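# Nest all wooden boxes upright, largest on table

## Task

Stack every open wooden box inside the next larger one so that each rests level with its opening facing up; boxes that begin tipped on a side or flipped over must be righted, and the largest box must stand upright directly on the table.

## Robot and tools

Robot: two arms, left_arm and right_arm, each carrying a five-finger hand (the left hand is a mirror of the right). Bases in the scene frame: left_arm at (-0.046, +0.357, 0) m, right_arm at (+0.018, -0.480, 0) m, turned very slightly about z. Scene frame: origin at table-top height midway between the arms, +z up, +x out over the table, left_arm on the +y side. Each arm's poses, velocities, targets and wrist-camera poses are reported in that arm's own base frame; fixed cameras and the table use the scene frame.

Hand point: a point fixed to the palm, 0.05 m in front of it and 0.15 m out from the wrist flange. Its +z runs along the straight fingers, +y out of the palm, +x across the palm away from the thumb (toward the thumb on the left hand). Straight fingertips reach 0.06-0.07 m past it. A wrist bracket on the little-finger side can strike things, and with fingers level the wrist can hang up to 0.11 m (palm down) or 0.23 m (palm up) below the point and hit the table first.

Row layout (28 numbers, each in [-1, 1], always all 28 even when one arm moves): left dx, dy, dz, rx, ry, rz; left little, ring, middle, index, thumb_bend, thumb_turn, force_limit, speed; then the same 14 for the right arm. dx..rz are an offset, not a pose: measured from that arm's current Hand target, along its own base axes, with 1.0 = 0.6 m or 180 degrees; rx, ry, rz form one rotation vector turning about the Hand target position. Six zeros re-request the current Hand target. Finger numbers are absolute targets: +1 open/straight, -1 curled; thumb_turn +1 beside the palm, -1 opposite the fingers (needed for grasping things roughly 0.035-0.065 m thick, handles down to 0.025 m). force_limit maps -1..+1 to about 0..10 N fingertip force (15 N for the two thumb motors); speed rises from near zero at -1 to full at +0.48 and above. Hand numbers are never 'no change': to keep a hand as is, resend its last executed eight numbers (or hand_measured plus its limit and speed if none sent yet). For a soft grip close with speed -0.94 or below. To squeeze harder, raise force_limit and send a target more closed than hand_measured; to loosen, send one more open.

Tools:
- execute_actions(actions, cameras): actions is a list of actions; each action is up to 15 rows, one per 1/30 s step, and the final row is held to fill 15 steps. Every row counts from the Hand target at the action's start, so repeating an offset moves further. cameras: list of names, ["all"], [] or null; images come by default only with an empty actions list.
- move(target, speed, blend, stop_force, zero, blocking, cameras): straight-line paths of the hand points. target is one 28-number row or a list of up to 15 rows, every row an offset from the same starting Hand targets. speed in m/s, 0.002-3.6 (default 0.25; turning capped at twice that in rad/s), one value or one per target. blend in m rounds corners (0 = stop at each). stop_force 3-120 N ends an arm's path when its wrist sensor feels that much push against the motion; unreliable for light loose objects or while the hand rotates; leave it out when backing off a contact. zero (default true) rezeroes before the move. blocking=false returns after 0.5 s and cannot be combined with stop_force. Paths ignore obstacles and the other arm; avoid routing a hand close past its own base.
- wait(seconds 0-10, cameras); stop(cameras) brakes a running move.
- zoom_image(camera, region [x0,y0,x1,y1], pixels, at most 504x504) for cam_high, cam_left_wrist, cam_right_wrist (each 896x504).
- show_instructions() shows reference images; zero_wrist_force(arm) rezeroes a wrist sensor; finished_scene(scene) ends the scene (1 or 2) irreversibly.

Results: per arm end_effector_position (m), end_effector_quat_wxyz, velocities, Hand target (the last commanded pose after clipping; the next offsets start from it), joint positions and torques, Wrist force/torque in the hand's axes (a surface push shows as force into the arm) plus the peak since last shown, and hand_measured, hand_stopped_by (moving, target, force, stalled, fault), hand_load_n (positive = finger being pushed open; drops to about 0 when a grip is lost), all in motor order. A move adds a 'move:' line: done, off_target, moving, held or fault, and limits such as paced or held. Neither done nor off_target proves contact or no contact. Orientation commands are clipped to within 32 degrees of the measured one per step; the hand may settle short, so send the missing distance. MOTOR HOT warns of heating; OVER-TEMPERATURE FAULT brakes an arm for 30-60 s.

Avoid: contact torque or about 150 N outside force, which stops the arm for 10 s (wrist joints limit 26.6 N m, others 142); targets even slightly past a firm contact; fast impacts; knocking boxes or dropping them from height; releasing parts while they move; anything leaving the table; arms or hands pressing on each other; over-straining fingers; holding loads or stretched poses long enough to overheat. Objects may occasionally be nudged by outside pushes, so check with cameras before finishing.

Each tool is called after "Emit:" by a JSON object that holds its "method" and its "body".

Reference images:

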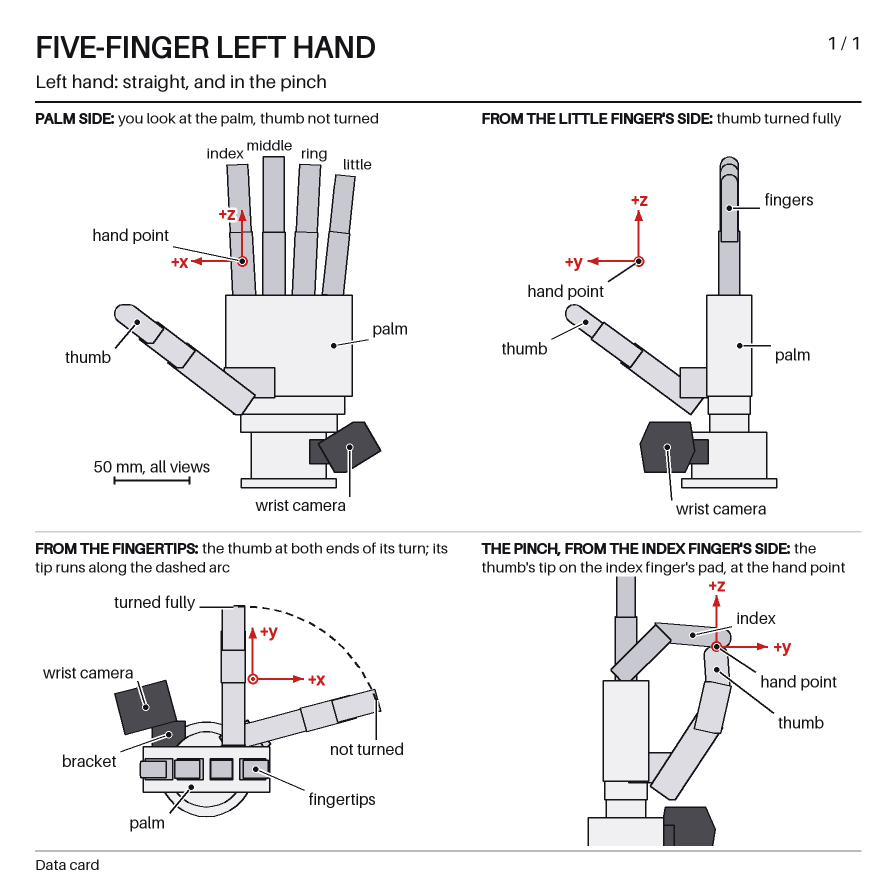

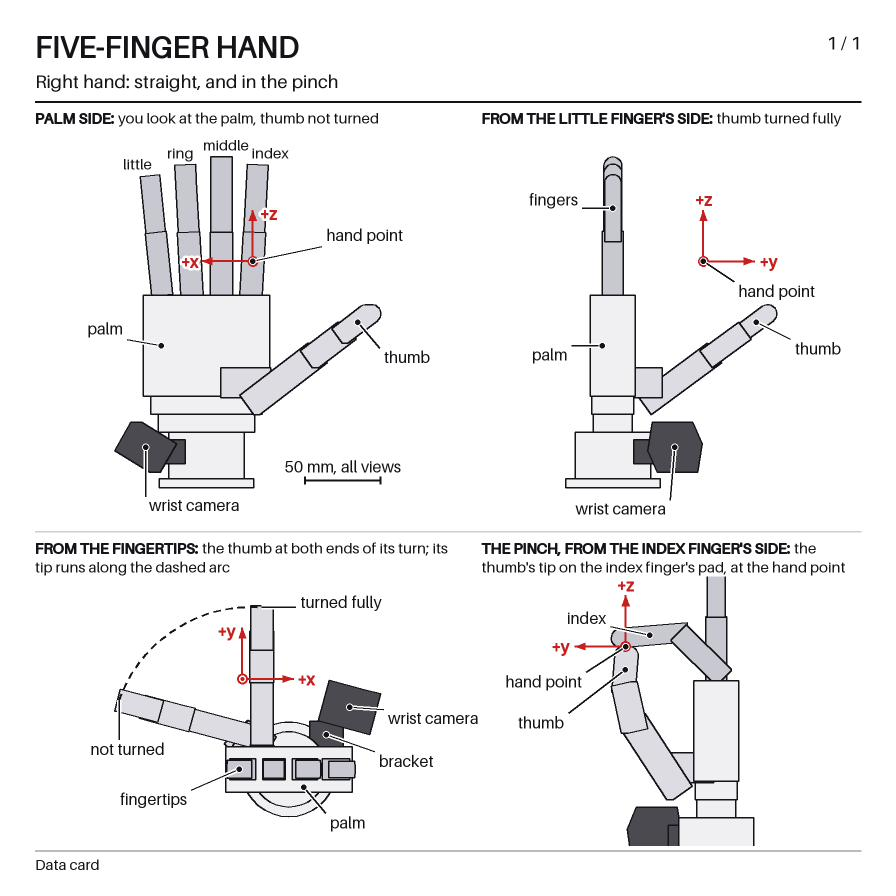

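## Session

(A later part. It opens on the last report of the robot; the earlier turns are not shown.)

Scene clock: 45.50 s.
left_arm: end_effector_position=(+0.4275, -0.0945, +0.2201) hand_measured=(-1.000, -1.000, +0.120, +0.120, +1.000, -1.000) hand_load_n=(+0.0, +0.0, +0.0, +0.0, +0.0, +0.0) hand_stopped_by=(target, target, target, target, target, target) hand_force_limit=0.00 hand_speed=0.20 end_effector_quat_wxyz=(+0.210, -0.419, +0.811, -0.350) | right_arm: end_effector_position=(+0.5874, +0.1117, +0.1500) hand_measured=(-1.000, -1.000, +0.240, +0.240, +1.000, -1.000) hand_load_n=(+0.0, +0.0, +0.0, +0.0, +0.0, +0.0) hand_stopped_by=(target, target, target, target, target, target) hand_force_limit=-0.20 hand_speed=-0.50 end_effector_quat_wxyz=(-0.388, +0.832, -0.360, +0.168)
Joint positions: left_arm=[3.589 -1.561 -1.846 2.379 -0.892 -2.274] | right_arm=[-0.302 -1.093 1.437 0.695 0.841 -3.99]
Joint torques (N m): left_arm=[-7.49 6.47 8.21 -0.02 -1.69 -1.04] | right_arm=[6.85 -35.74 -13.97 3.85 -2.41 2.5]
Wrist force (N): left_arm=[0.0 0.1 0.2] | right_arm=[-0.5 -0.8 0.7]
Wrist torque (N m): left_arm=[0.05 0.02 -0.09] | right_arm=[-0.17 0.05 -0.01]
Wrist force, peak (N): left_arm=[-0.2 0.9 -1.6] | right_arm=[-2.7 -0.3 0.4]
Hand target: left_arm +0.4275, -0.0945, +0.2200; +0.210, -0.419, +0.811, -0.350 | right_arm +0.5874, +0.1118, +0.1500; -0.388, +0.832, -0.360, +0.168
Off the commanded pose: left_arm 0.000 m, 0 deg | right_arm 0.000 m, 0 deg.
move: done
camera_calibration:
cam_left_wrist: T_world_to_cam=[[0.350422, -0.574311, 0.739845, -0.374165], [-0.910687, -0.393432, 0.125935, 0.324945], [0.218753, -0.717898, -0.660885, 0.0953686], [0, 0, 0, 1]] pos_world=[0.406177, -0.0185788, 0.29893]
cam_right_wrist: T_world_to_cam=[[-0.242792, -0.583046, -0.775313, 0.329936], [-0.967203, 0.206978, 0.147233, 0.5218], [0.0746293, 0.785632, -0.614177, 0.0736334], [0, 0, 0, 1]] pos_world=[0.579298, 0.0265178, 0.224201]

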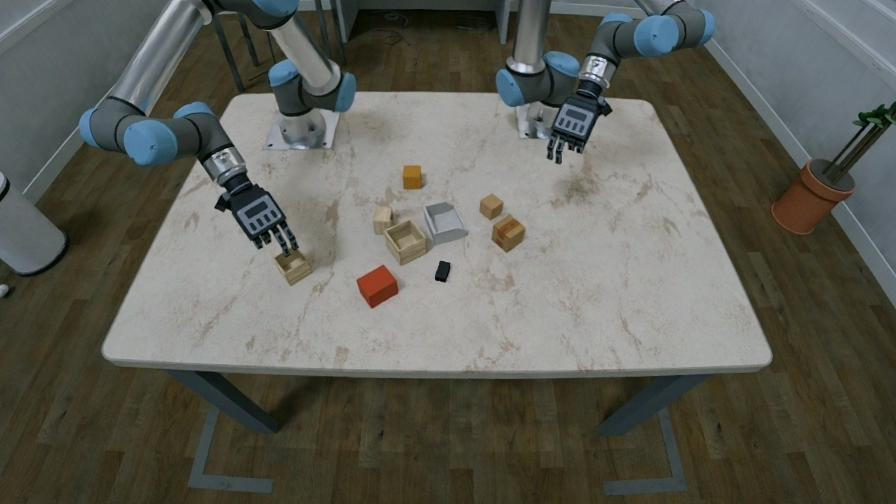

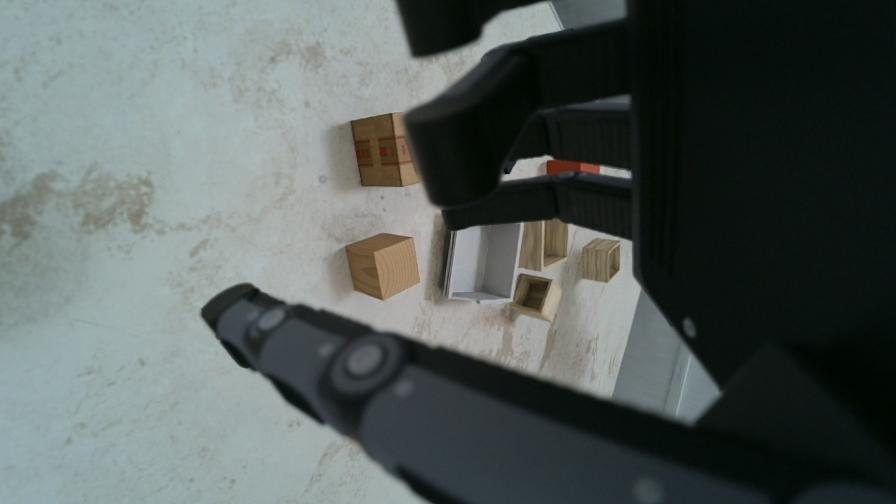

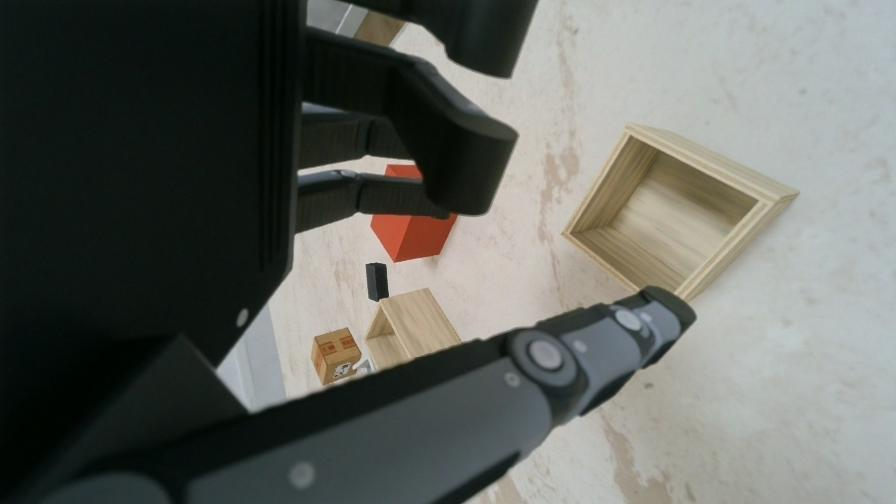

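Emit:
{"method": "zoom_image", "body": {"camera": "cam_left_wrist", "region": [430, 200, 640, 340]}}

Scaled by 2.400 from the camera's 896x504 image, which has a finer 1280x720 frame.

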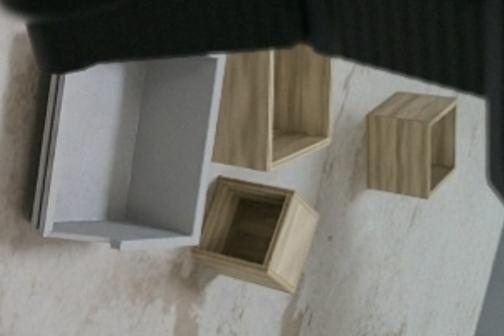

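Emit:
{"method": "move", "body": {"target": [0.1435,-0.7225,-0.1,-0.018,-0.0053,0.19,-1,-1,0.12,0.12,1,-1,0,0.2,-0.0067,0.0037,-0.1458,0,0,-0.0233,-1,-1,0.24,0.24,1,-1,-0.2,-0.5], "speed": 0.25, "cameras": ["all"]}}

Emit:
{"method": "zoom_image", "body": {"camera": "cam_left_wrist", "region": [120, 60, 500, 340]}}

Emit:
{"method": "zoom_image", "body": {"camera": "cam_right_wrist", "region": [400, 60, 760, 340]}}

Scene clock: 50.40 s.
left_arm: end_effector_position=(+0.5136, -0.5280, +0.1601) hand_measured=(-1.000, -1.000, +0.120, +0.120, +1.000, -1.000) hand_load_n=(+0.0, +0.0, +0.0, +0.0, +0.0, +0.0) hand_stopped_by=(target, target, target, target, target, target) hand_force_limit=0.00 hand_speed=0.20 end_effector_quat_wxyz=(-0.298, +0.642, -0.640, +0.299) | right_arm: end_effector_position=(+0.5833, +0.1140, +0.0625) hand_measured=(-1.000, -1.000, +0.240, +0.240, +1.000, -1.000) hand_load_n=(+0.0, +0.0, +0.0, +0.0, +0.0, +0.0) hand_stopped_by=(target, target, target, target, target, target) hand_force_limit=-0.20 hand_speed=-0.50 end_effector_quat_wxyz=(-0.381, +0.818, -0.391, +0.182)
Joint positions: left_arm=[2.417 -2.304 -0.953 2.413 -2.103 -3.662] | right_arm=[-0.292 -1.045 1.595 0.429 0.886 -3.897]
Joint torques (N m): left_arm=[-6.59 36.92 28.13 -1.66 -1.24 -0.77] | right_arm=[2.23 -50.55 -28.26 2.84 -3.01 -2.36]
Wrist force (N): left_arm=[0.0 0.1 0.0] | right_arm=[-0.7 -0.6 0.2]
Wrist torque (N m): left_arm=[0.02 0.01 -0.23] | right_arm=[-0.14 0.09 -0.11]
Wrist force, peak (N): left_arm=[2.2 0.6 0.5] | right_arm=[-0.6 -0.9 0.8]
Hand target: left_arm +0.5136, -0.5280, +0.1600; -0.298, +0.642, -0.640, +0.299 | right_arm +0.5833, +0.1140, +0.0625; -0.381, +0.818, -0.391, +0.182
Off the commanded pose: left_arm 0.000 m, 0 deg | right_arm 0.000 m, 0 deg.
move: done
camera_calibration:
cam_left_wrist: T_world_to_cam=[[0.588616, -0.241273, 0.771569, -0.560478], [-0.53633, -0.830681, 0.149399, -0.186495], [0.604881, -0.501754, -0.618354, -0.365338], [0, 0, 0, 1]] pos_world=[0.450869, -0.473456, 0.234401]
cam_right_wrist: T_world_to_cam=[[-0.285104, -0.563483, -0.775373, 0.284879], [-0.949418, 0.277093, 0.14773, 0.511845], [0.131607, 0.778272, -0.613981, -0.0141233], [0, 0, 0, 1]] pos_world=[0.569034, 0.0296877, 0.136601]

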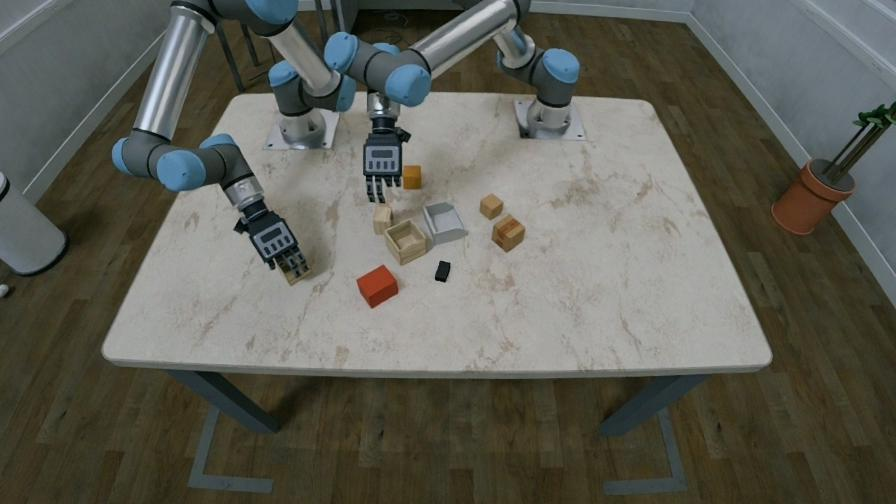

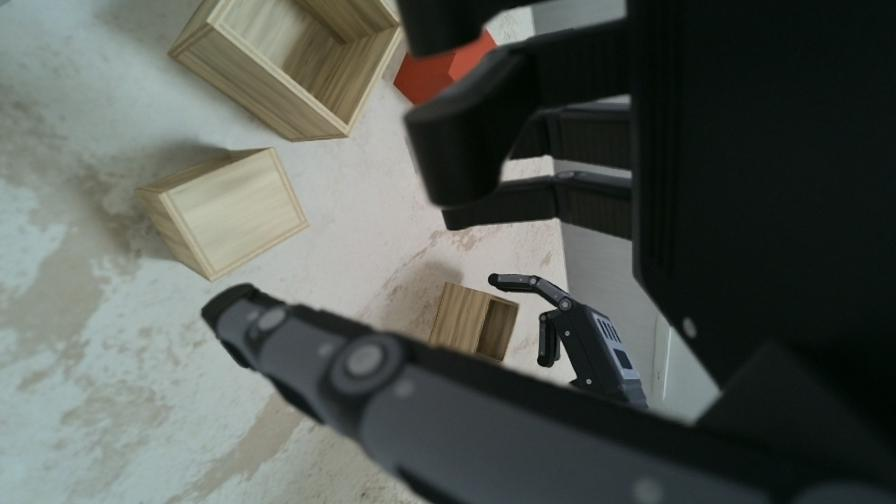

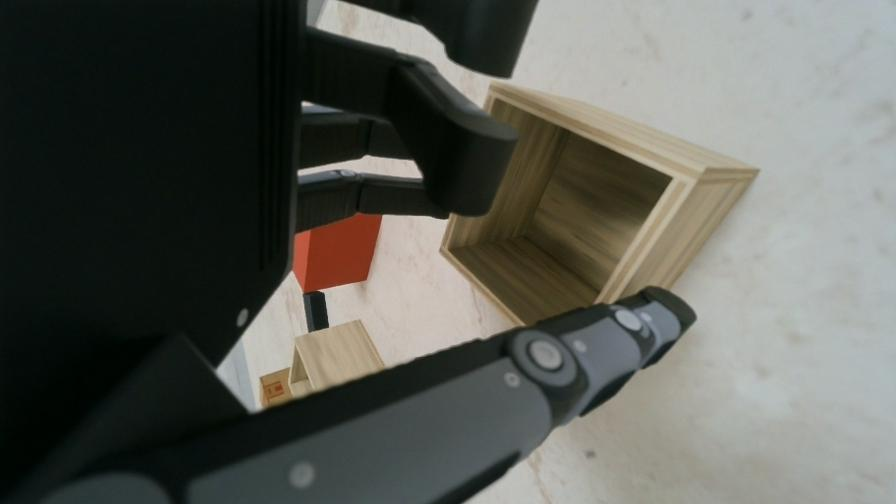

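Scaled by 1.326 from the camera's 896x504 image, which has a finer 1280x720 frame.

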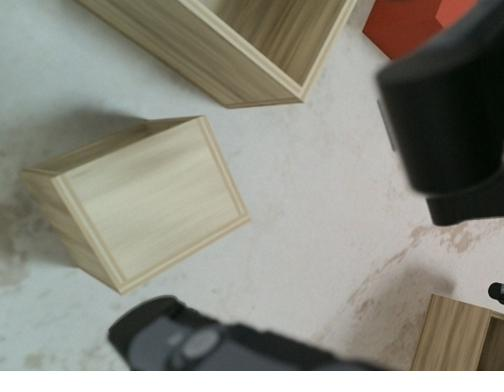

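Scaled by 1.400 from the camera's 896x504 image, which has a finer 1280x720 frame.

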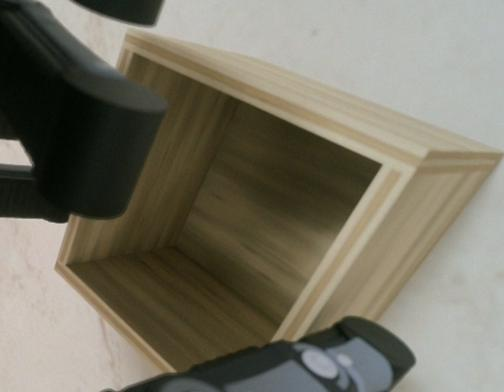

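Emit:
{"method": "move", "body": {"target": [0.017,-0.0077,-0.1,0,0,-0.01,-1,-1,0.12,0.12,1,-1,0,0.2,0.0022,-0.0027,0,0,0,0,-1,-1,-0.4,-0.4,1,-1,-0.2,-0.9], "speed": 0.1, "cameras": ["cam_left_wrist","cam_right_wrist"]}}

Emit:
{"method": "zoom_image", "body": {"camera": "cam_left_wrist", "region": [120, 60, 500, 340]}}

Emit:
{"method": "zoom_image", "body": {"camera": "cam_right_wrist", "region": [400, 60, 760, 340]}}

Scene clock: 56.17 s.
left_arm: end_effector_position=(+0.5237, -0.5325, +0.0999) hand_measured=(-1.000, -1.000, +0.120, +0.120, +1.000, -1.000) hand_load_n=(+0.0, +0.0, +0.0, +0.0, +0.0, +0.0) hand_stopped_by=(target, target, target, target, target, target) hand_force_limit=0.00 hand_speed=0.20 end_effector_quat_wxyz=(-0.294, +0.632, -0.650, +0.303) | right_arm: end_effector_position=(+0.5847, +0.1123, +0.0625) hand_measured=(-1.000, -1.000, +0.104, +0.084, +1.000, -1.000) hand_load_n=(+0.0, +0.5, +6.5, +5.0, +2.0, +0.0) hand_stopped_by=(target, target, force, force, target, target) hand_force_limit=-0.20 hand_speed=-0.90 end_effector_quat_wxyz=(-0.381, +0.818, -0.391, +0.182)
Joint positions: left_arm=[2.43 -2.348 -1.028 2.55 -2.074 -3.625] | right_arm=[-0.294 -1.042 1.59 0.433 0.884 -3.899]
Joint torques (N m): left_arm=[-6.99 63.27 26.38 -0.55 -3.24 -1.14] | right_arm=[-5.45 -36.85 -21.07 2.16 -2.61 -1.35]
Wrist force (N): left_arm=[0.0 0.1 0.2] | right_arm=[-0.6 -0.9 0.2]
Wrist torque (N m): left_arm=[0.02 0.02 -0.17] | right_arm=[-0.21 0.04 0.01]
Wrist force, peak (N): left_arm=[-0.2 -0.9 -1.0] | right_arm=[-0.7 -0.9 0.7]
Hand target: left_arm +0.5238, -0.5326, +0.1000; -0.294, +0.632, -0.650, +0.303 | right_arm +0.5847, +0.1124, +0.0625; -0.381, +0.818, -0.391, +0.182
Off the commanded pose: left_arm 0.000 m, 0 deg | right_arm 0.000 m, 0 deg.
move: done
camera_calibration:
cam_left_wrist: T_world_to_cam=[[0.581061, -0.259833, 0.771269, -0.526934], [-0.561945, -0.813595, 0.149268, -0.1533], [0.588716, -0.520144, -0.61876, -0.412261], [0, 0, 0, 1]] pos_world=[0.462739, -0.476074, 0.1742]
cam_right_wrist: T_world_to_cam=[[-0.284943, -0.563443, -0.775461, 0.284318], [-0.949452, 0.277067, 0.147562, 0.513673], [0.131712, 0.77831, -0.61391, -0.0129937], [0, 0, 0, 1]] pos_world=[0.570434, 0.0279877, 0.136701]
Images, in order (width x height): cam_left_wrist 896x504, cam_right_wrist 896x504.

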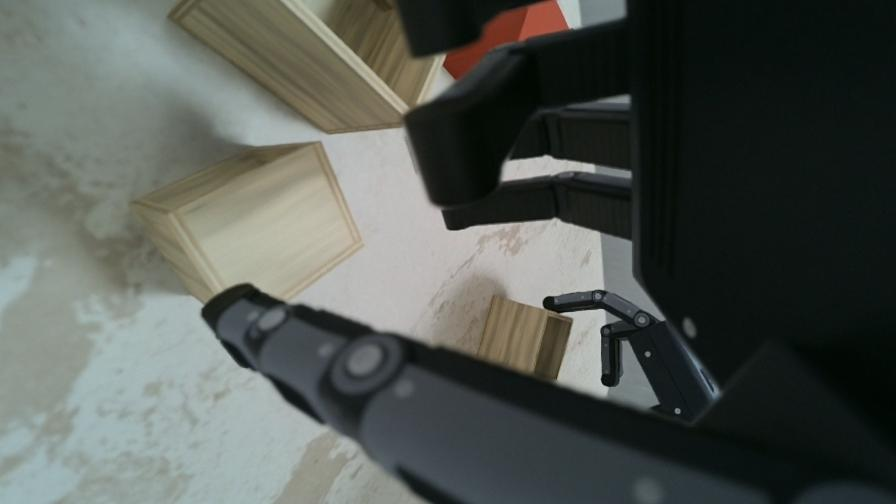

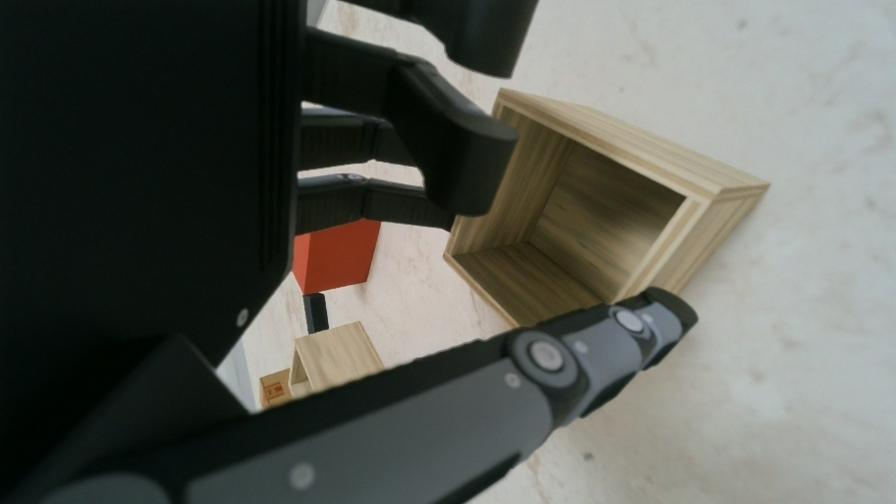

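Scaled by 1.326 from the camera's 896x504 image, which has a finer 1280x720 frame.

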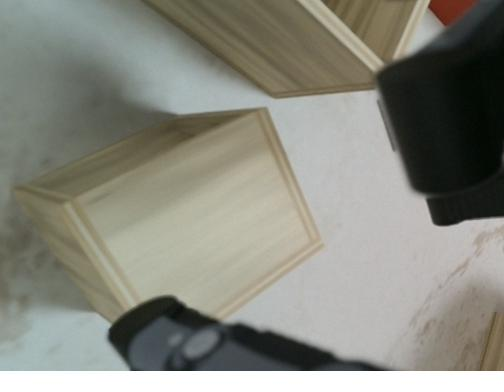

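Scaled by 1.400 from the camera's 896x504 image, which has a finer 1280x720 frame.

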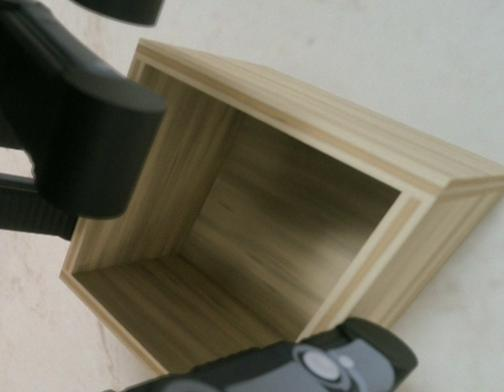

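Emit:
{"method": "move", "body": {"target": [-0.0033,0.0013,-0.0867,0,0,-0.0022,-1,-1,0.12,0.12,1,-1,0,0.2,0,0,0.2,0,0,-0.0228,-1,-1,-0.4,-0.4,1,-1,-0.2,-0.9], "speed": 0.12, "cameras": ["cam_left_wrist","cam_right_wrist","cam_high"]}}

Emit:
{"method": "zoom_image", "body": {"camera": "cam_left_wrist", "region": [120, 60, 500, 340]}}

Emit:
{"method": "zoom_image", "body": {"camera": "cam_high", "region": [330, 170, 450, 280]}}

Scene clock: 61.10 s.
left_arm: end_effector_position=(+0.5217, -0.5318, +0.0478) hand_measured=(-1.000, -1.000, +0.120, +0.120, +1.000, -1.000) hand_load_n=(+0.0, +0.0, +0.0, +0.0, +0.0, +0.0) hand_stopped_by=(target, target, target, target, target, target) hand_force_limit=0.00 hand_speed=0.20 end_effector_quat_wxyz=(-0.293, +0.630, -0.652, +0.304) | right_arm: end_effector_position=(+0.5847, +0.1124, +0.1826) hand_measured=(-1.000, -1.000, +0.104, +0.084, +1.000, -1.000) hand_load_n=(+0.0, +0.0, +7.0, +5.0, +2.0, +0.0) hand_stopped_by=(target, target, force, force, target, target) hand_force_limit=-0.20 hand_speed=-0.90 end_effector_quat_wxyz=(-0.375, +0.803, -0.420, +0.196)
Joint positions: left_arm=[2.43 -2.381 -1.107 2.665 -2.069 -3.619] | right_arm=[-0.284 -1.184 1.46 0.652 0.932 -3.815]
Joint torques (N m): left_arm=[7.44 64.45 26.36 -1.9 0.79 0.36] | right_arm=[-3.4 -32.74 -9.07 0.49 -3.29 -2.23]
Wrist force (N): left_arm=[0.1 0.3 0.0] | right_arm=[-0.4 -0.4 0.8]
Wrist torque (N m): left_arm=[0.05 0.00 -0.21] | right_arm=[-0.15 0.01 0.02]
Wrist force, peak (N): left_arm=[0.1 -0.7 -1.2] | right_arm=[-0.6 0.7 1.4]
Hand target: left_arm +0.5218, -0.5318, +0.0480; -0.293, +0.630, -0.652, +0.304 | right_arm +0.5847, +0.1124, +0.1825; -0.375, +0.803, -0.420, +0.196
Off the commanded pose: left_arm 0.000 m, 0 deg | right_arm 0.000 m, 0 deg.
move: done
camera_calibration:
cam_left_wrist: T_world_to_cam=[[0.579189, -0.263944, 0.771281, -0.48668], [-0.567663, -0.809625, 0.149218, -0.140958], [0.585063, -0.524253, -0.618757, -0.443147], [0, 0, 0, 1]] pos_world=[0.461131, -0.474901, 0.1222]
cam_right_wrist: T_world_to_cam=[[-0.324356, -0.541738, -0.775444, 0.398017], [-0.92724, 0.344262, 0.147343, 0.475376], [0.187135, 0.766814, -0.613985, 0.0294879], [0, 0, 0, 1]] pos_world=[0.564368, 0.0293553, 0.256701]

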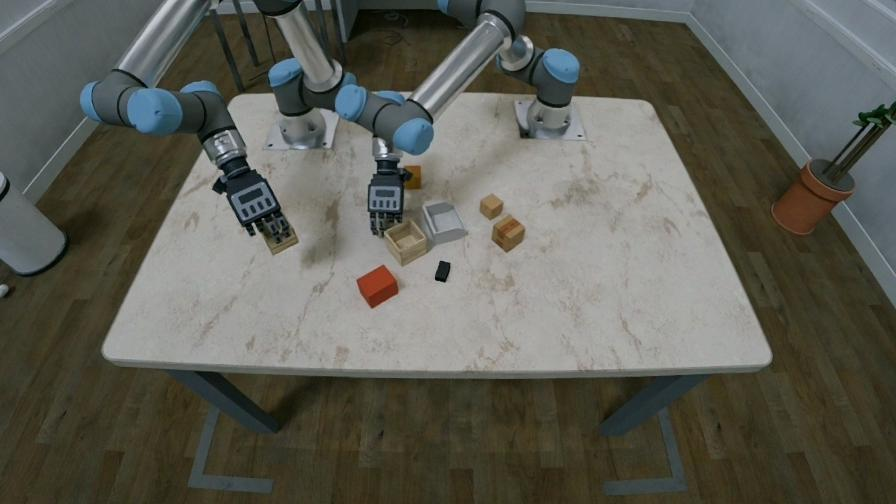

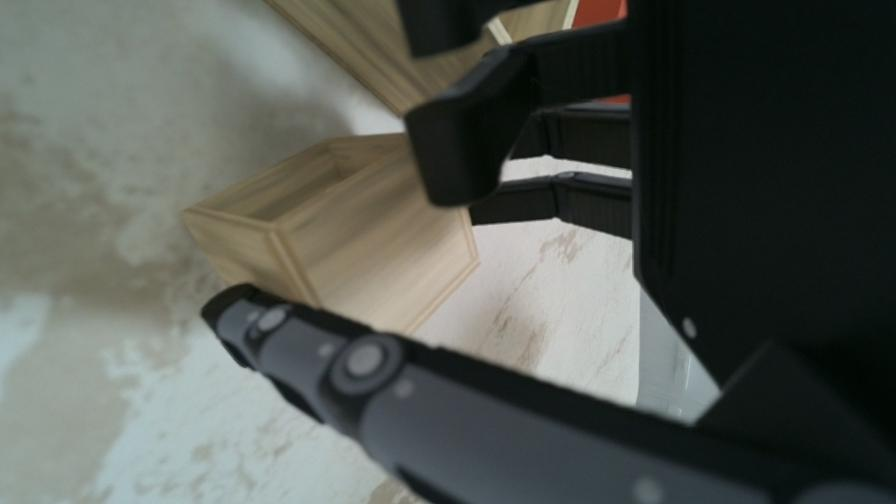

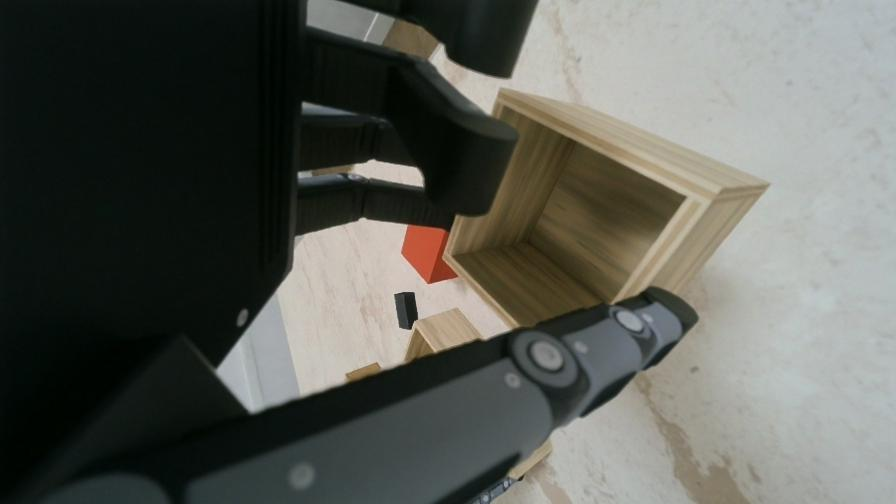

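Scaled by 1.326 from the camera's 896x504 image, which has a finer 1280x720 frame.

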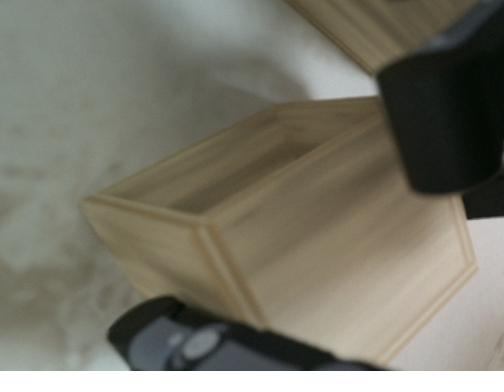

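Scaled by 4.200 from the camera's 896x504 image, which has a finer 1280x720 frame.

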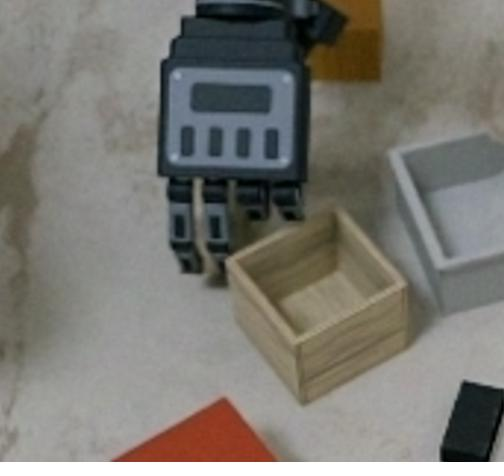

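Emit:
{"method": "move", "body": {"target": [0,0,0,0,0,0,-1,-1,-0.4,-0.4,1,-1,-0.2,-0.9,0,0,0,0,0,0,-1,-1,-0.4,-0.4,1,-1,-0.2,-0.9], "cameras": ["cam_left_wrist"]}}

Scene clock: 63.10 s.
left_arm: end_effector_position=(+0.5218, -0.5318, +0.0480) hand_measured=(-1.000, -1.000, -0.036, -0.082, +1.000, -1.000) hand_load_n=(+0.0, +0.0, +2.5, +6.5, +1.0, -1.0) hand_stopped_by=(target, target, force, force, target, target) hand_force_limit=-0.20 hand_speed=-0.90 end_effector_quat_wxyz=(-0.293, +0.630, -0.652, +0.304) | right_arm: end_effector_position=(+0.5847, +0.1124, +0.1825) hand_measured=(-1.000, -1.000, +0.104, +0.084, +1.000, -1.000) hand_load_n=(+0.0, +0.0, +7.0, +5.0, +2.0, +0.0) hand_stopped_by=(target, target, force, force, target, target) hand_force_limit=-0.20 hand_speed=-0.90 end_effector_quat_wxyz=(-0.375, +0.803, -0.420, +0.196)
Joint positions: left_arm=[2.43 -2.38 -1.107 2.665 -2.069 -3.619] | right_arm=[-0.284 -1.184 1.461 0.652 0.932 -3.815]
Joint torques (N m): left_arm=[6.04 63.61 25.55 -0.71 -3.25 -0.74] | right_arm=[-10.72 -27.8 -6.24 3.1 -3.2 -2.23]
Wrist force (N): left_arm=[0.0 0.3 0.3] | right_arm=[-0.3 -0.4 0.8]
Wrist torque (N m): left_arm=[0.04 0.01 -0.20] | right_arm=[-0.14 0.00 0.02]
Wrist force, peak (N): left_arm=[0.2 0.8 0.2] | right_arm=[-0.4 -0.5 1.0]
Hand target: left_arm +0.5218, -0.5318, +0.0480; -0.293, +0.630, -0.652, +0.304 | right_arm +0.5847, +0.1124, +0.1825; -0.375, +0.803, -0.420, +0.196
Off the commanded pose: left_arm 0.000 m, 0 deg | right_arm 0.000 m, 0 deg.
move: done
camera_calibration:
cam_left_wrist: T_world_to_cam=[[0.578973, -0.263744, 0.771511, -0.486591], [-0.567668, -0.80962, 0.149229, -0.14097], [0.585272, -0.524362, -0.618467, -0.443266], [0, 0, 0, 1]] pos_world=[0.46113, -0.4749, 0.122301]
Images, in order (width x height): cam_left_wrist 896x504.

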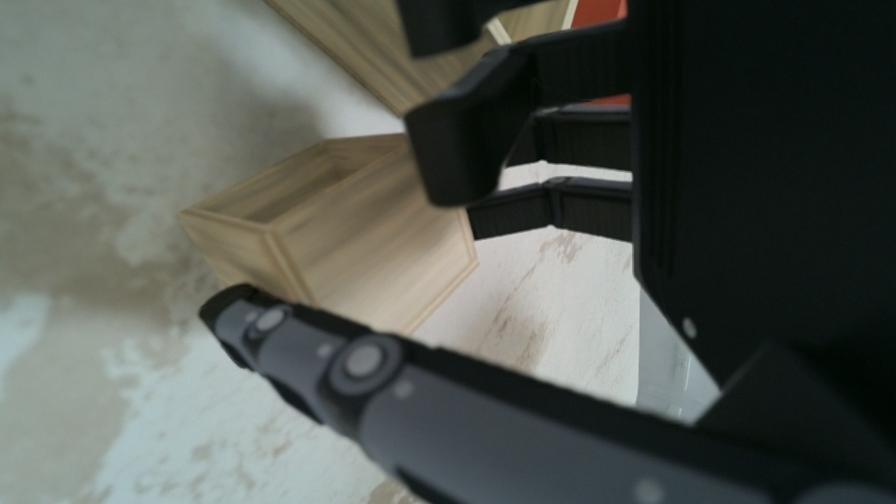

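Emit:
{"method": "move", "body": {"target": [[0,0,0.2,0,0,0,-1,-1,-0.4,-0.4,1,-1,-0.2,-0.9,0,0,0,0,0,0,-1,-1,-0.4,-0.4,1,-1,-0.2,-0.9],[0.2467,0.4533,0.2083,0.4066,-0.2083,-0.2301,-1,-1,-0.4,-0.4,1,-1,-0.2,-0.9,0,0,0,0,0,0,-1,-1,-0.4,-0.4,1,-1,-0.2,-0.9],[0.2467,0.4533,0.03,0.4066,-0.2083,-0.2301,-1,-1,-0.4,-0.4,1,-1,-0.2,-0.9,0,0,0,0,0,0,-1,-1,-0.4,-0.4,1,-1,-0.2,-0.9]], "blend": [0.02, 0.02, 0], "speed": [0.15, 0.45, 0.2], "cameras": ["cam_left_wrist","cam_high"]}}

Emit:
{"method": "zoom_image", "body": {"camera": "cam_high", "region": [370, 180, 570, 320]}}

Scene clock: 72.23 s.
left_arm: end_effector_position=(+0.6698, -0.2598, +0.0661) hand_measured=(-1.000, -1.000, -0.036, -0.082, +1.000, -1.000) hand_load_n=(+0.0, +0.0, +2.5, +6.5, +1.5, -1.0) hand_stopped_by=(target, target, force, force, target, target) hand_force_limit=-0.20 hand_speed=-0.90 end_effector_quat_wxyz=(+0.656, +0.031, +0.745, -0.117) | right_arm: end_effector_position=(+0.5847, +0.1124, +0.1825) hand_measured=(-1.000, -1.000, +0.104, +0.084, +1.000, -1.000) hand_load_n=(+0.0, +0.0, +7.0, +5.0, +2.0, +0.0) hand_stopped_by=(target, target, force, force, target, target) hand_force_limit=-0.20 hand_speed=-0.90 end_effector_quat_wxyz=(-0.375, +0.803, -0.420, +0.196)
Joint positions: left_arm=[2.858 -2.128 -1.853 3.868 -1.635 -1.714] | right_arm=[-0.284 -1.184 1.461 0.652 0.932 -3.815]
Joint torques (N m): left_arm=[6.81 30.77 19.69 2.46 2.59 0.99] | right_arm=[-10.98 -28.59 -7.25 2.23 -3.2 -2.28]
Wrist force (N): left_arm=[1.5 -0.7 -0.4] | right_arm=[-0.3 -0.3 0.6]
Wrist torque (N m): left_arm=[-0.01 -0.04 -0.14] | right_arm=[-0.11 0.01 0.03]
Wrist force, peak (N): left_arm=[3.4 -0.4 -0.5] | right_arm=[-0.6 -0.6 1.1]
Hand target: left_arm +0.6698, -0.2598, +0.0660; +0.656, +0.031, +0.745, -0.117 | right_arm +0.5847, +0.1124, +0.1825; -0.375, +0.803, -0.420, +0.196
Off the commanded pose: left_arm 0.000 m, 0 deg | right_arm 0.000 m, 0 deg.
move: done
camera_calibration:
cam_left_wrist: T_world_to_cam=[[-0.271794, -0.956646, -0.104678, -0.0668511], [-0.559521, 0.245584, -0.791596, 0.491483], [0.782984, -0.156582, -0.602012, -0.414086], [0, 0, 0, 1]] pos_world=[0.581048, -0.249491, 0.132774]
Images, in order (width x height): cam_high 896x504, cam_left_wrist 896x504.

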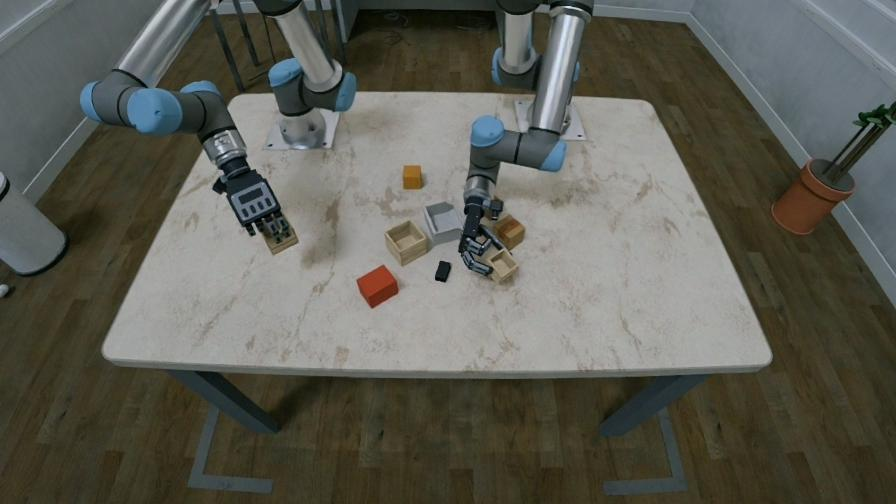

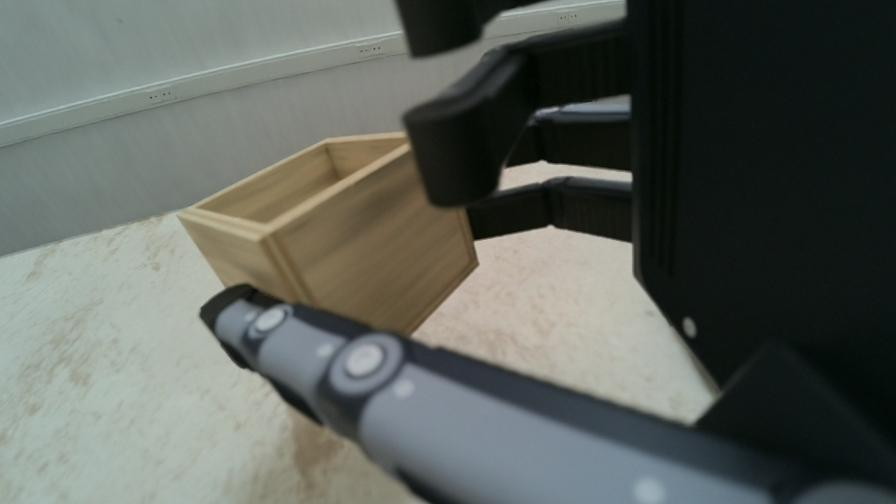

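Scaled by 2.520 from the camera's 896x504 image, which has a finer 1280x720 frame.

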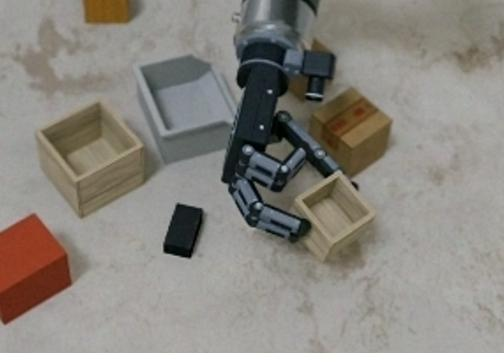

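Emit:
{"method": "move", "body": {"target": [[0.15,0,0,0,0,0,-1,-1,-0.4,-0.4,1,-1,-0.2,-0.9,0,0,0,0,0,0,-1,-1,-0.4,-0.4,1,-1,-0.2,-0.9],[0.15,0,-0.05,0,0,0,-1,-1,-0.4,-0.4,1,-1,-0.2,-0.9,0,0,0,0,0,0,-1,-1,-0.4,-0.4,1,-1,-0.2,-0.9]], "blend": [0.02, 0], "speed": [0.25, 0.15]}}

Emit:
{"method": "move", "body": {"target": [0,0,-0.04,0,0,0,-1,-1,-0.4,-0.4,1,-1,-0.2,-0.9,0,0,0,0,0,0,-1,-1,-0.4,-0.4,1,-1,-0.2,-0.9], "speed": 0.025, "stop_force": 4, "cameras": ["cam_left_wrist","cam_high"]}}

Emit:
{"method": "zoom_image", "body": {"camera": "cam_high", "region": [440, 200, 580, 320]}}

Scene clock: 76.87 s.
left_arm: end_effector_position=(+0.7598, -0.2598, +0.0360) hand_measured=(-1.000, -1.000, -0.036, -0.082, +1.000, -1.000) hand_load_n=(+0.0, +0.0, +2.5, +7.0, +1.0, -1.0) hand_stopped_by=(target, target, force, force, target, target) hand_force_limit=-0.20 hand_speed=-0.90 end_effector_quat_wxyz=(+0.656, +0.031, +0.745, -0.117) | right_arm: end_effector_position=(+0.5847, +0.1124, +0.1825) hand_measured=(-1.000, -1.000, +0.104, +0.084, +1.000, -1.000) hand_load_n=(+0.0, +0.0, +7.0, +5.0, +2.5, +0.0) hand_stopped_by=(target, target, force, force, target, target) hand_force_limit=-0.20 hand_speed=-0.90 end_effector_quat_wxyz=(-0.375, +0.803, -0.420, +0.196)
Joint positions: left_arm=[2.903 -2.313 -1.603 3.804 -1.591 -1.709] | right_arm=[-0.284 -1.184 1.461 0.652 0.932 -3.815]
Joint torques (N m): left_arm=[-7.67 50.06 19.89 1.77 -2.71 -0.87] | right_arm=[-10.1 -28.71 -6.77 1.56 -3.11 -2.21]
Wrist force (N): left_arm=[1.6 -0.5 -0.5] | right_arm=[-0.1 0.1 0.8]
Wrist torque (N m): left_arm=[0.02 -0.06 -0.29] | right_arm=[-0.07 -0.03 0.05]
Wrist force, peak (N): left_arm=[3.3 -0.6 -0.6] | right_arm=[-0.5 -0.4 1.0]
Hand target: left_arm +0.7598, -0.2598, +0.0360; +0.656, +0.031, +0.745, -0.117 | right_arm +0.5847, +0.1124, +0.1825; -0.375, +0.803, -0.420, +0.196
Off the commanded pose: left_arm 0.000 m, 0 deg | right_arm 0.000 m, 0 deg.
move: done; blend cut to 0.015 m at target 1

Scene clock: 78.93 s.
left_arm: end_effector_position=(+0.7598, -0.2598, +0.0120) hand_measured=(-1.000, -1.000, -0.036, -0.082, +1.000, -1.000) hand_load_n=(+0.0, +0.0, +2.5, +3.0, +0.5, +0.5) hand_stopped_by=(target, target, force, force, target, target) hand_force_limit=-0.20 hand_speed=-0.90 end_effector_quat_wxyz=(+0.656, +0.031, +0.745, -0.117) | right_arm: end_effector_position=(+0.5847, +0.1124, +0.1825) hand_measured=(-1.000, -1.000, +0.104, +0.084, +1.000, -1.000) hand_load_n=(+0.0, +0.0, +7.0, +5.5, +2.5, +0.0) hand_stopped_by=(target, target, force, force, target, target) hand_force_limit=-0.20 hand_speed=-0.90 end_effector_quat_wxyz=(-0.375, +0.803, -0.420, +0.196)
Joint positions: left_arm=[2.903 -2.353 -1.607 3.848 -1.591 -1.709] | right_arm=[-0.284 -1.184 1.461 0.652 0.932 -3.815]
Joint torques (N m): left_arm=[-1.02 59 17.47 -0.14 -2.79 -0.33] | right_arm=[-10.49 -28.67 -6.72 1.32 -3.09 -2.32]
Wrist force (N): left_arm=[0.7 -0.9 -0.3] | right_arm=[-0.3 -0.3 0.9]
Wrist torque (N m): left_arm=[-0.05 -0.06 -0.26] | right_arm=[-0.14 0.00 0.03]
Wrist force, peak (N): left_arm=[-2.0 -2.6 -1.5] | right_arm=[-0.4 -0.4 1.1]
Hand target: left_arm +0.7598, -0.2598, +0.0120; +0.656, +0.031, +0.745, -0.117 | right_arm +0.5847, +0.1124, +0.1825; -0.375, +0.803, -0.420, +0.196
Off the commanded pose: left_arm 0.000 m, 0 deg | right_arm 0.000 m, 0 deg.
move: done
camera_calibration:
cam_left_wrist: T_world_to_cam=[[-0.271861, -0.956636, -0.104591, -0.0480119], [-0.559571, 0.245565, -0.791567, 0.499041], [0.782925, -0.156671, -0.602065, -0.517101], [0, 0, 0, 1]] pos_world=[0.671048, -0.249491, 0.0786744]
Images, in order (width x height): cam_high 896x504, cam_left_wrist 896x504.

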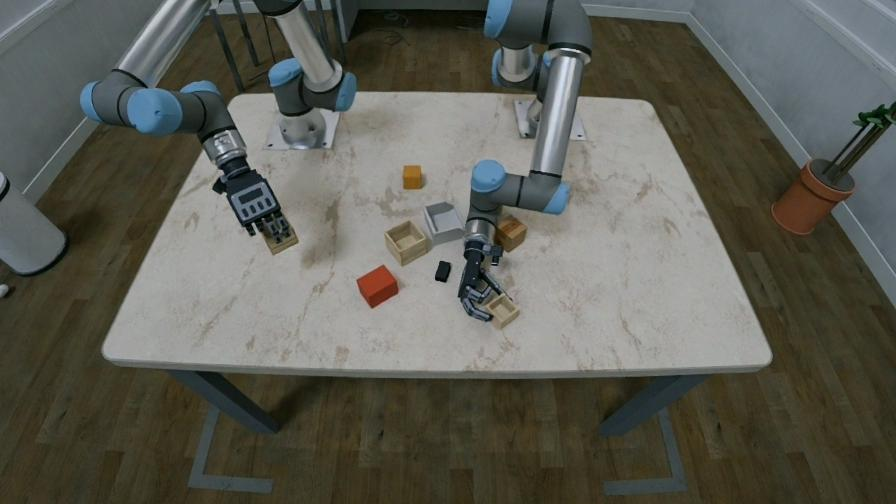

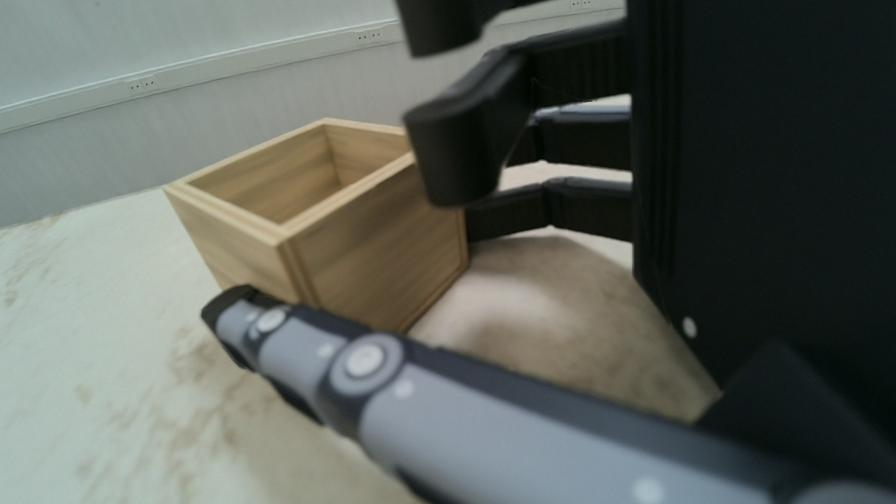

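Scaled by 3.600 from the camera's 896x504 image, which has a finer 1280x720 frame.

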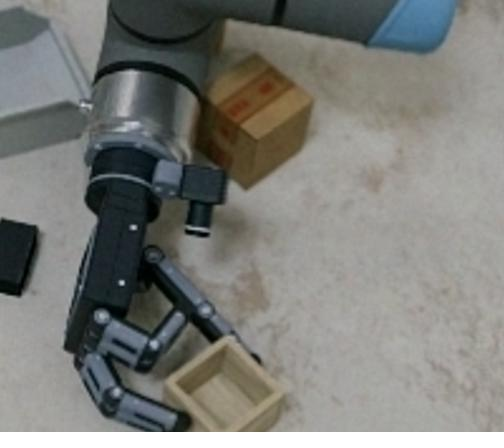

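Emit:
{"method": "move", "body": {"target": [0,0,0.001,0,0,0,-1,-1,0.12,0.12,1,-1,-0.2,-0.7,0,0,0,0,0,0,-1,-1,-0.4,-0.4,1,-1,-0.2,-0.9], "speed": 0.03, "cameras": ["cam_left_wrist","cam_high"]}}

Emit:
{"method": "zoom_image", "body": {"camera": "cam_high", "region": [440, 240, 560, 340]}}

Emit:
{"method": "zoom_image", "body": {"camera": "cam_right_wrist", "region": [400, 60, 760, 340]}}

Scene clock: 81.60 s.
left_arm: end_effector_position=(+0.7598, -0.2598, +0.0126) hand_measured=(-1.000, -1.000, +0.120, +0.120, +1.000, -1.000) hand_load_n=(+0.0, +0.0, +0.0, -2.5, +0.0, +0.0) hand_stopped_by=(target, target, target, target, target, target) hand_force_limit=-0.20 hand_speed=-0.70 end_effector_quat_wxyz=(+0.656, +0.031, +0.745, -0.117) | right_arm: end_effector_position=(+0.5847, +0.1124, +0.1825) hand_measured=(-1.000, -1.000, +0.104, +0.084, +1.000, -1.000) hand_load_n=(+0.0, +0.0, +7.0, +5.5, +2.0, +0.0) hand_stopped_by=(target, target, force, force, target, target) hand_force_limit=-0.20 hand_speed=-0.90 end_effector_quat_wxyz=(-0.375, +0.803, -0.420, +0.196)
Joint positions: left_arm=[2.903 -2.352 -1.607 3.847 -1.591 -1.709] | right_arm=[-0.284 -1.184 1.461 0.652 0.932 -3.815]
Joint torques (N m): left_arm=[5.24 53.92 21.89 -0.79 -0.79 0.19] | right_arm=[-10.11 -28.86 -7.7 0.9 -3.2 -2.18]
Wrist force (N): left_arm=[-3.2 0.3 -2.2] | right_arm=[-0.3 -0.4 0.8]
Wrist torque (N m): left_arm=[-0.06 -0.13 -0.29] | right_arm=[-0.15 0.00 0.03]
Wrist force, peak (N): left_arm=[-4.6 -0.2 -3.8] | right_arm=[-0.2 -0.5 1.1]
Hand target: left_arm +0.7598, -0.2598, +0.0126; +0.656, +0.031, +0.745, -0.117 | right_arm +0.5847, +0.1124, +0.1825; -0.375, +0.803, -0.420, +0.196
Off the commanded pose: left_arm 0.000 m, 0 deg | right_arm 0.000 m, 0 deg.
move: done
camera_calibration:
cam_left_wrist: T_world_to_cam=[[-0.271732, -0.956674, -0.104574, -0.0480465], [-0.559615, 0.245478, -0.791563, 0.499524], [0.782939, -0.156572, -0.602073, -0.516724], [0, 0, 0, 1]] pos_world=[0.671049, -0.249491, 0.0792745]
Images, in order (width x height): cam_high 896x504, cam_left_wrist 896x504.

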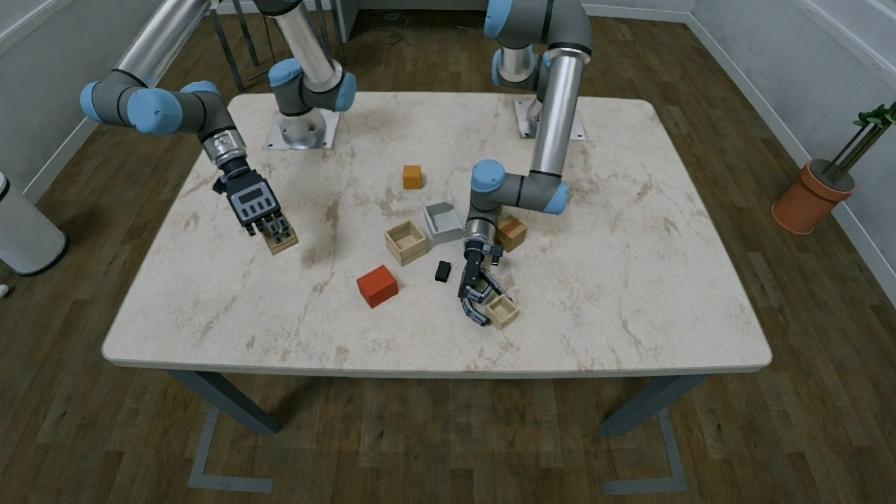

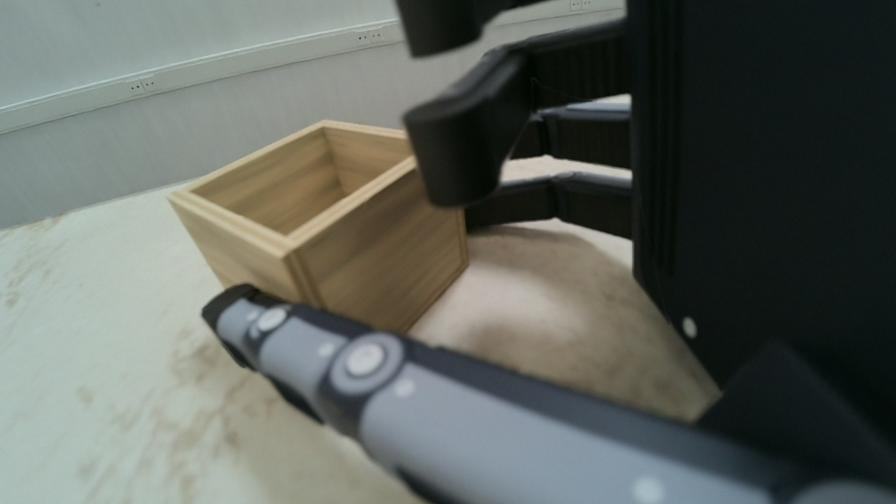

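Scaled by 4.200 from the camera's 896x504 image, which has a finer 1280x720 frame.

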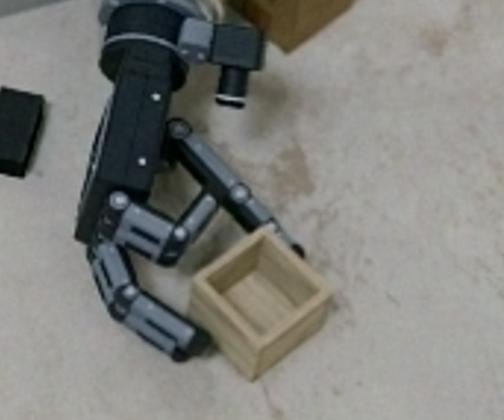

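This scene's latest camera images include none from cam_right_wrist. They are from: cam_high, cam_left_wrist. cam_right_wrist's image comes with the result of a call that names it in "cameras".


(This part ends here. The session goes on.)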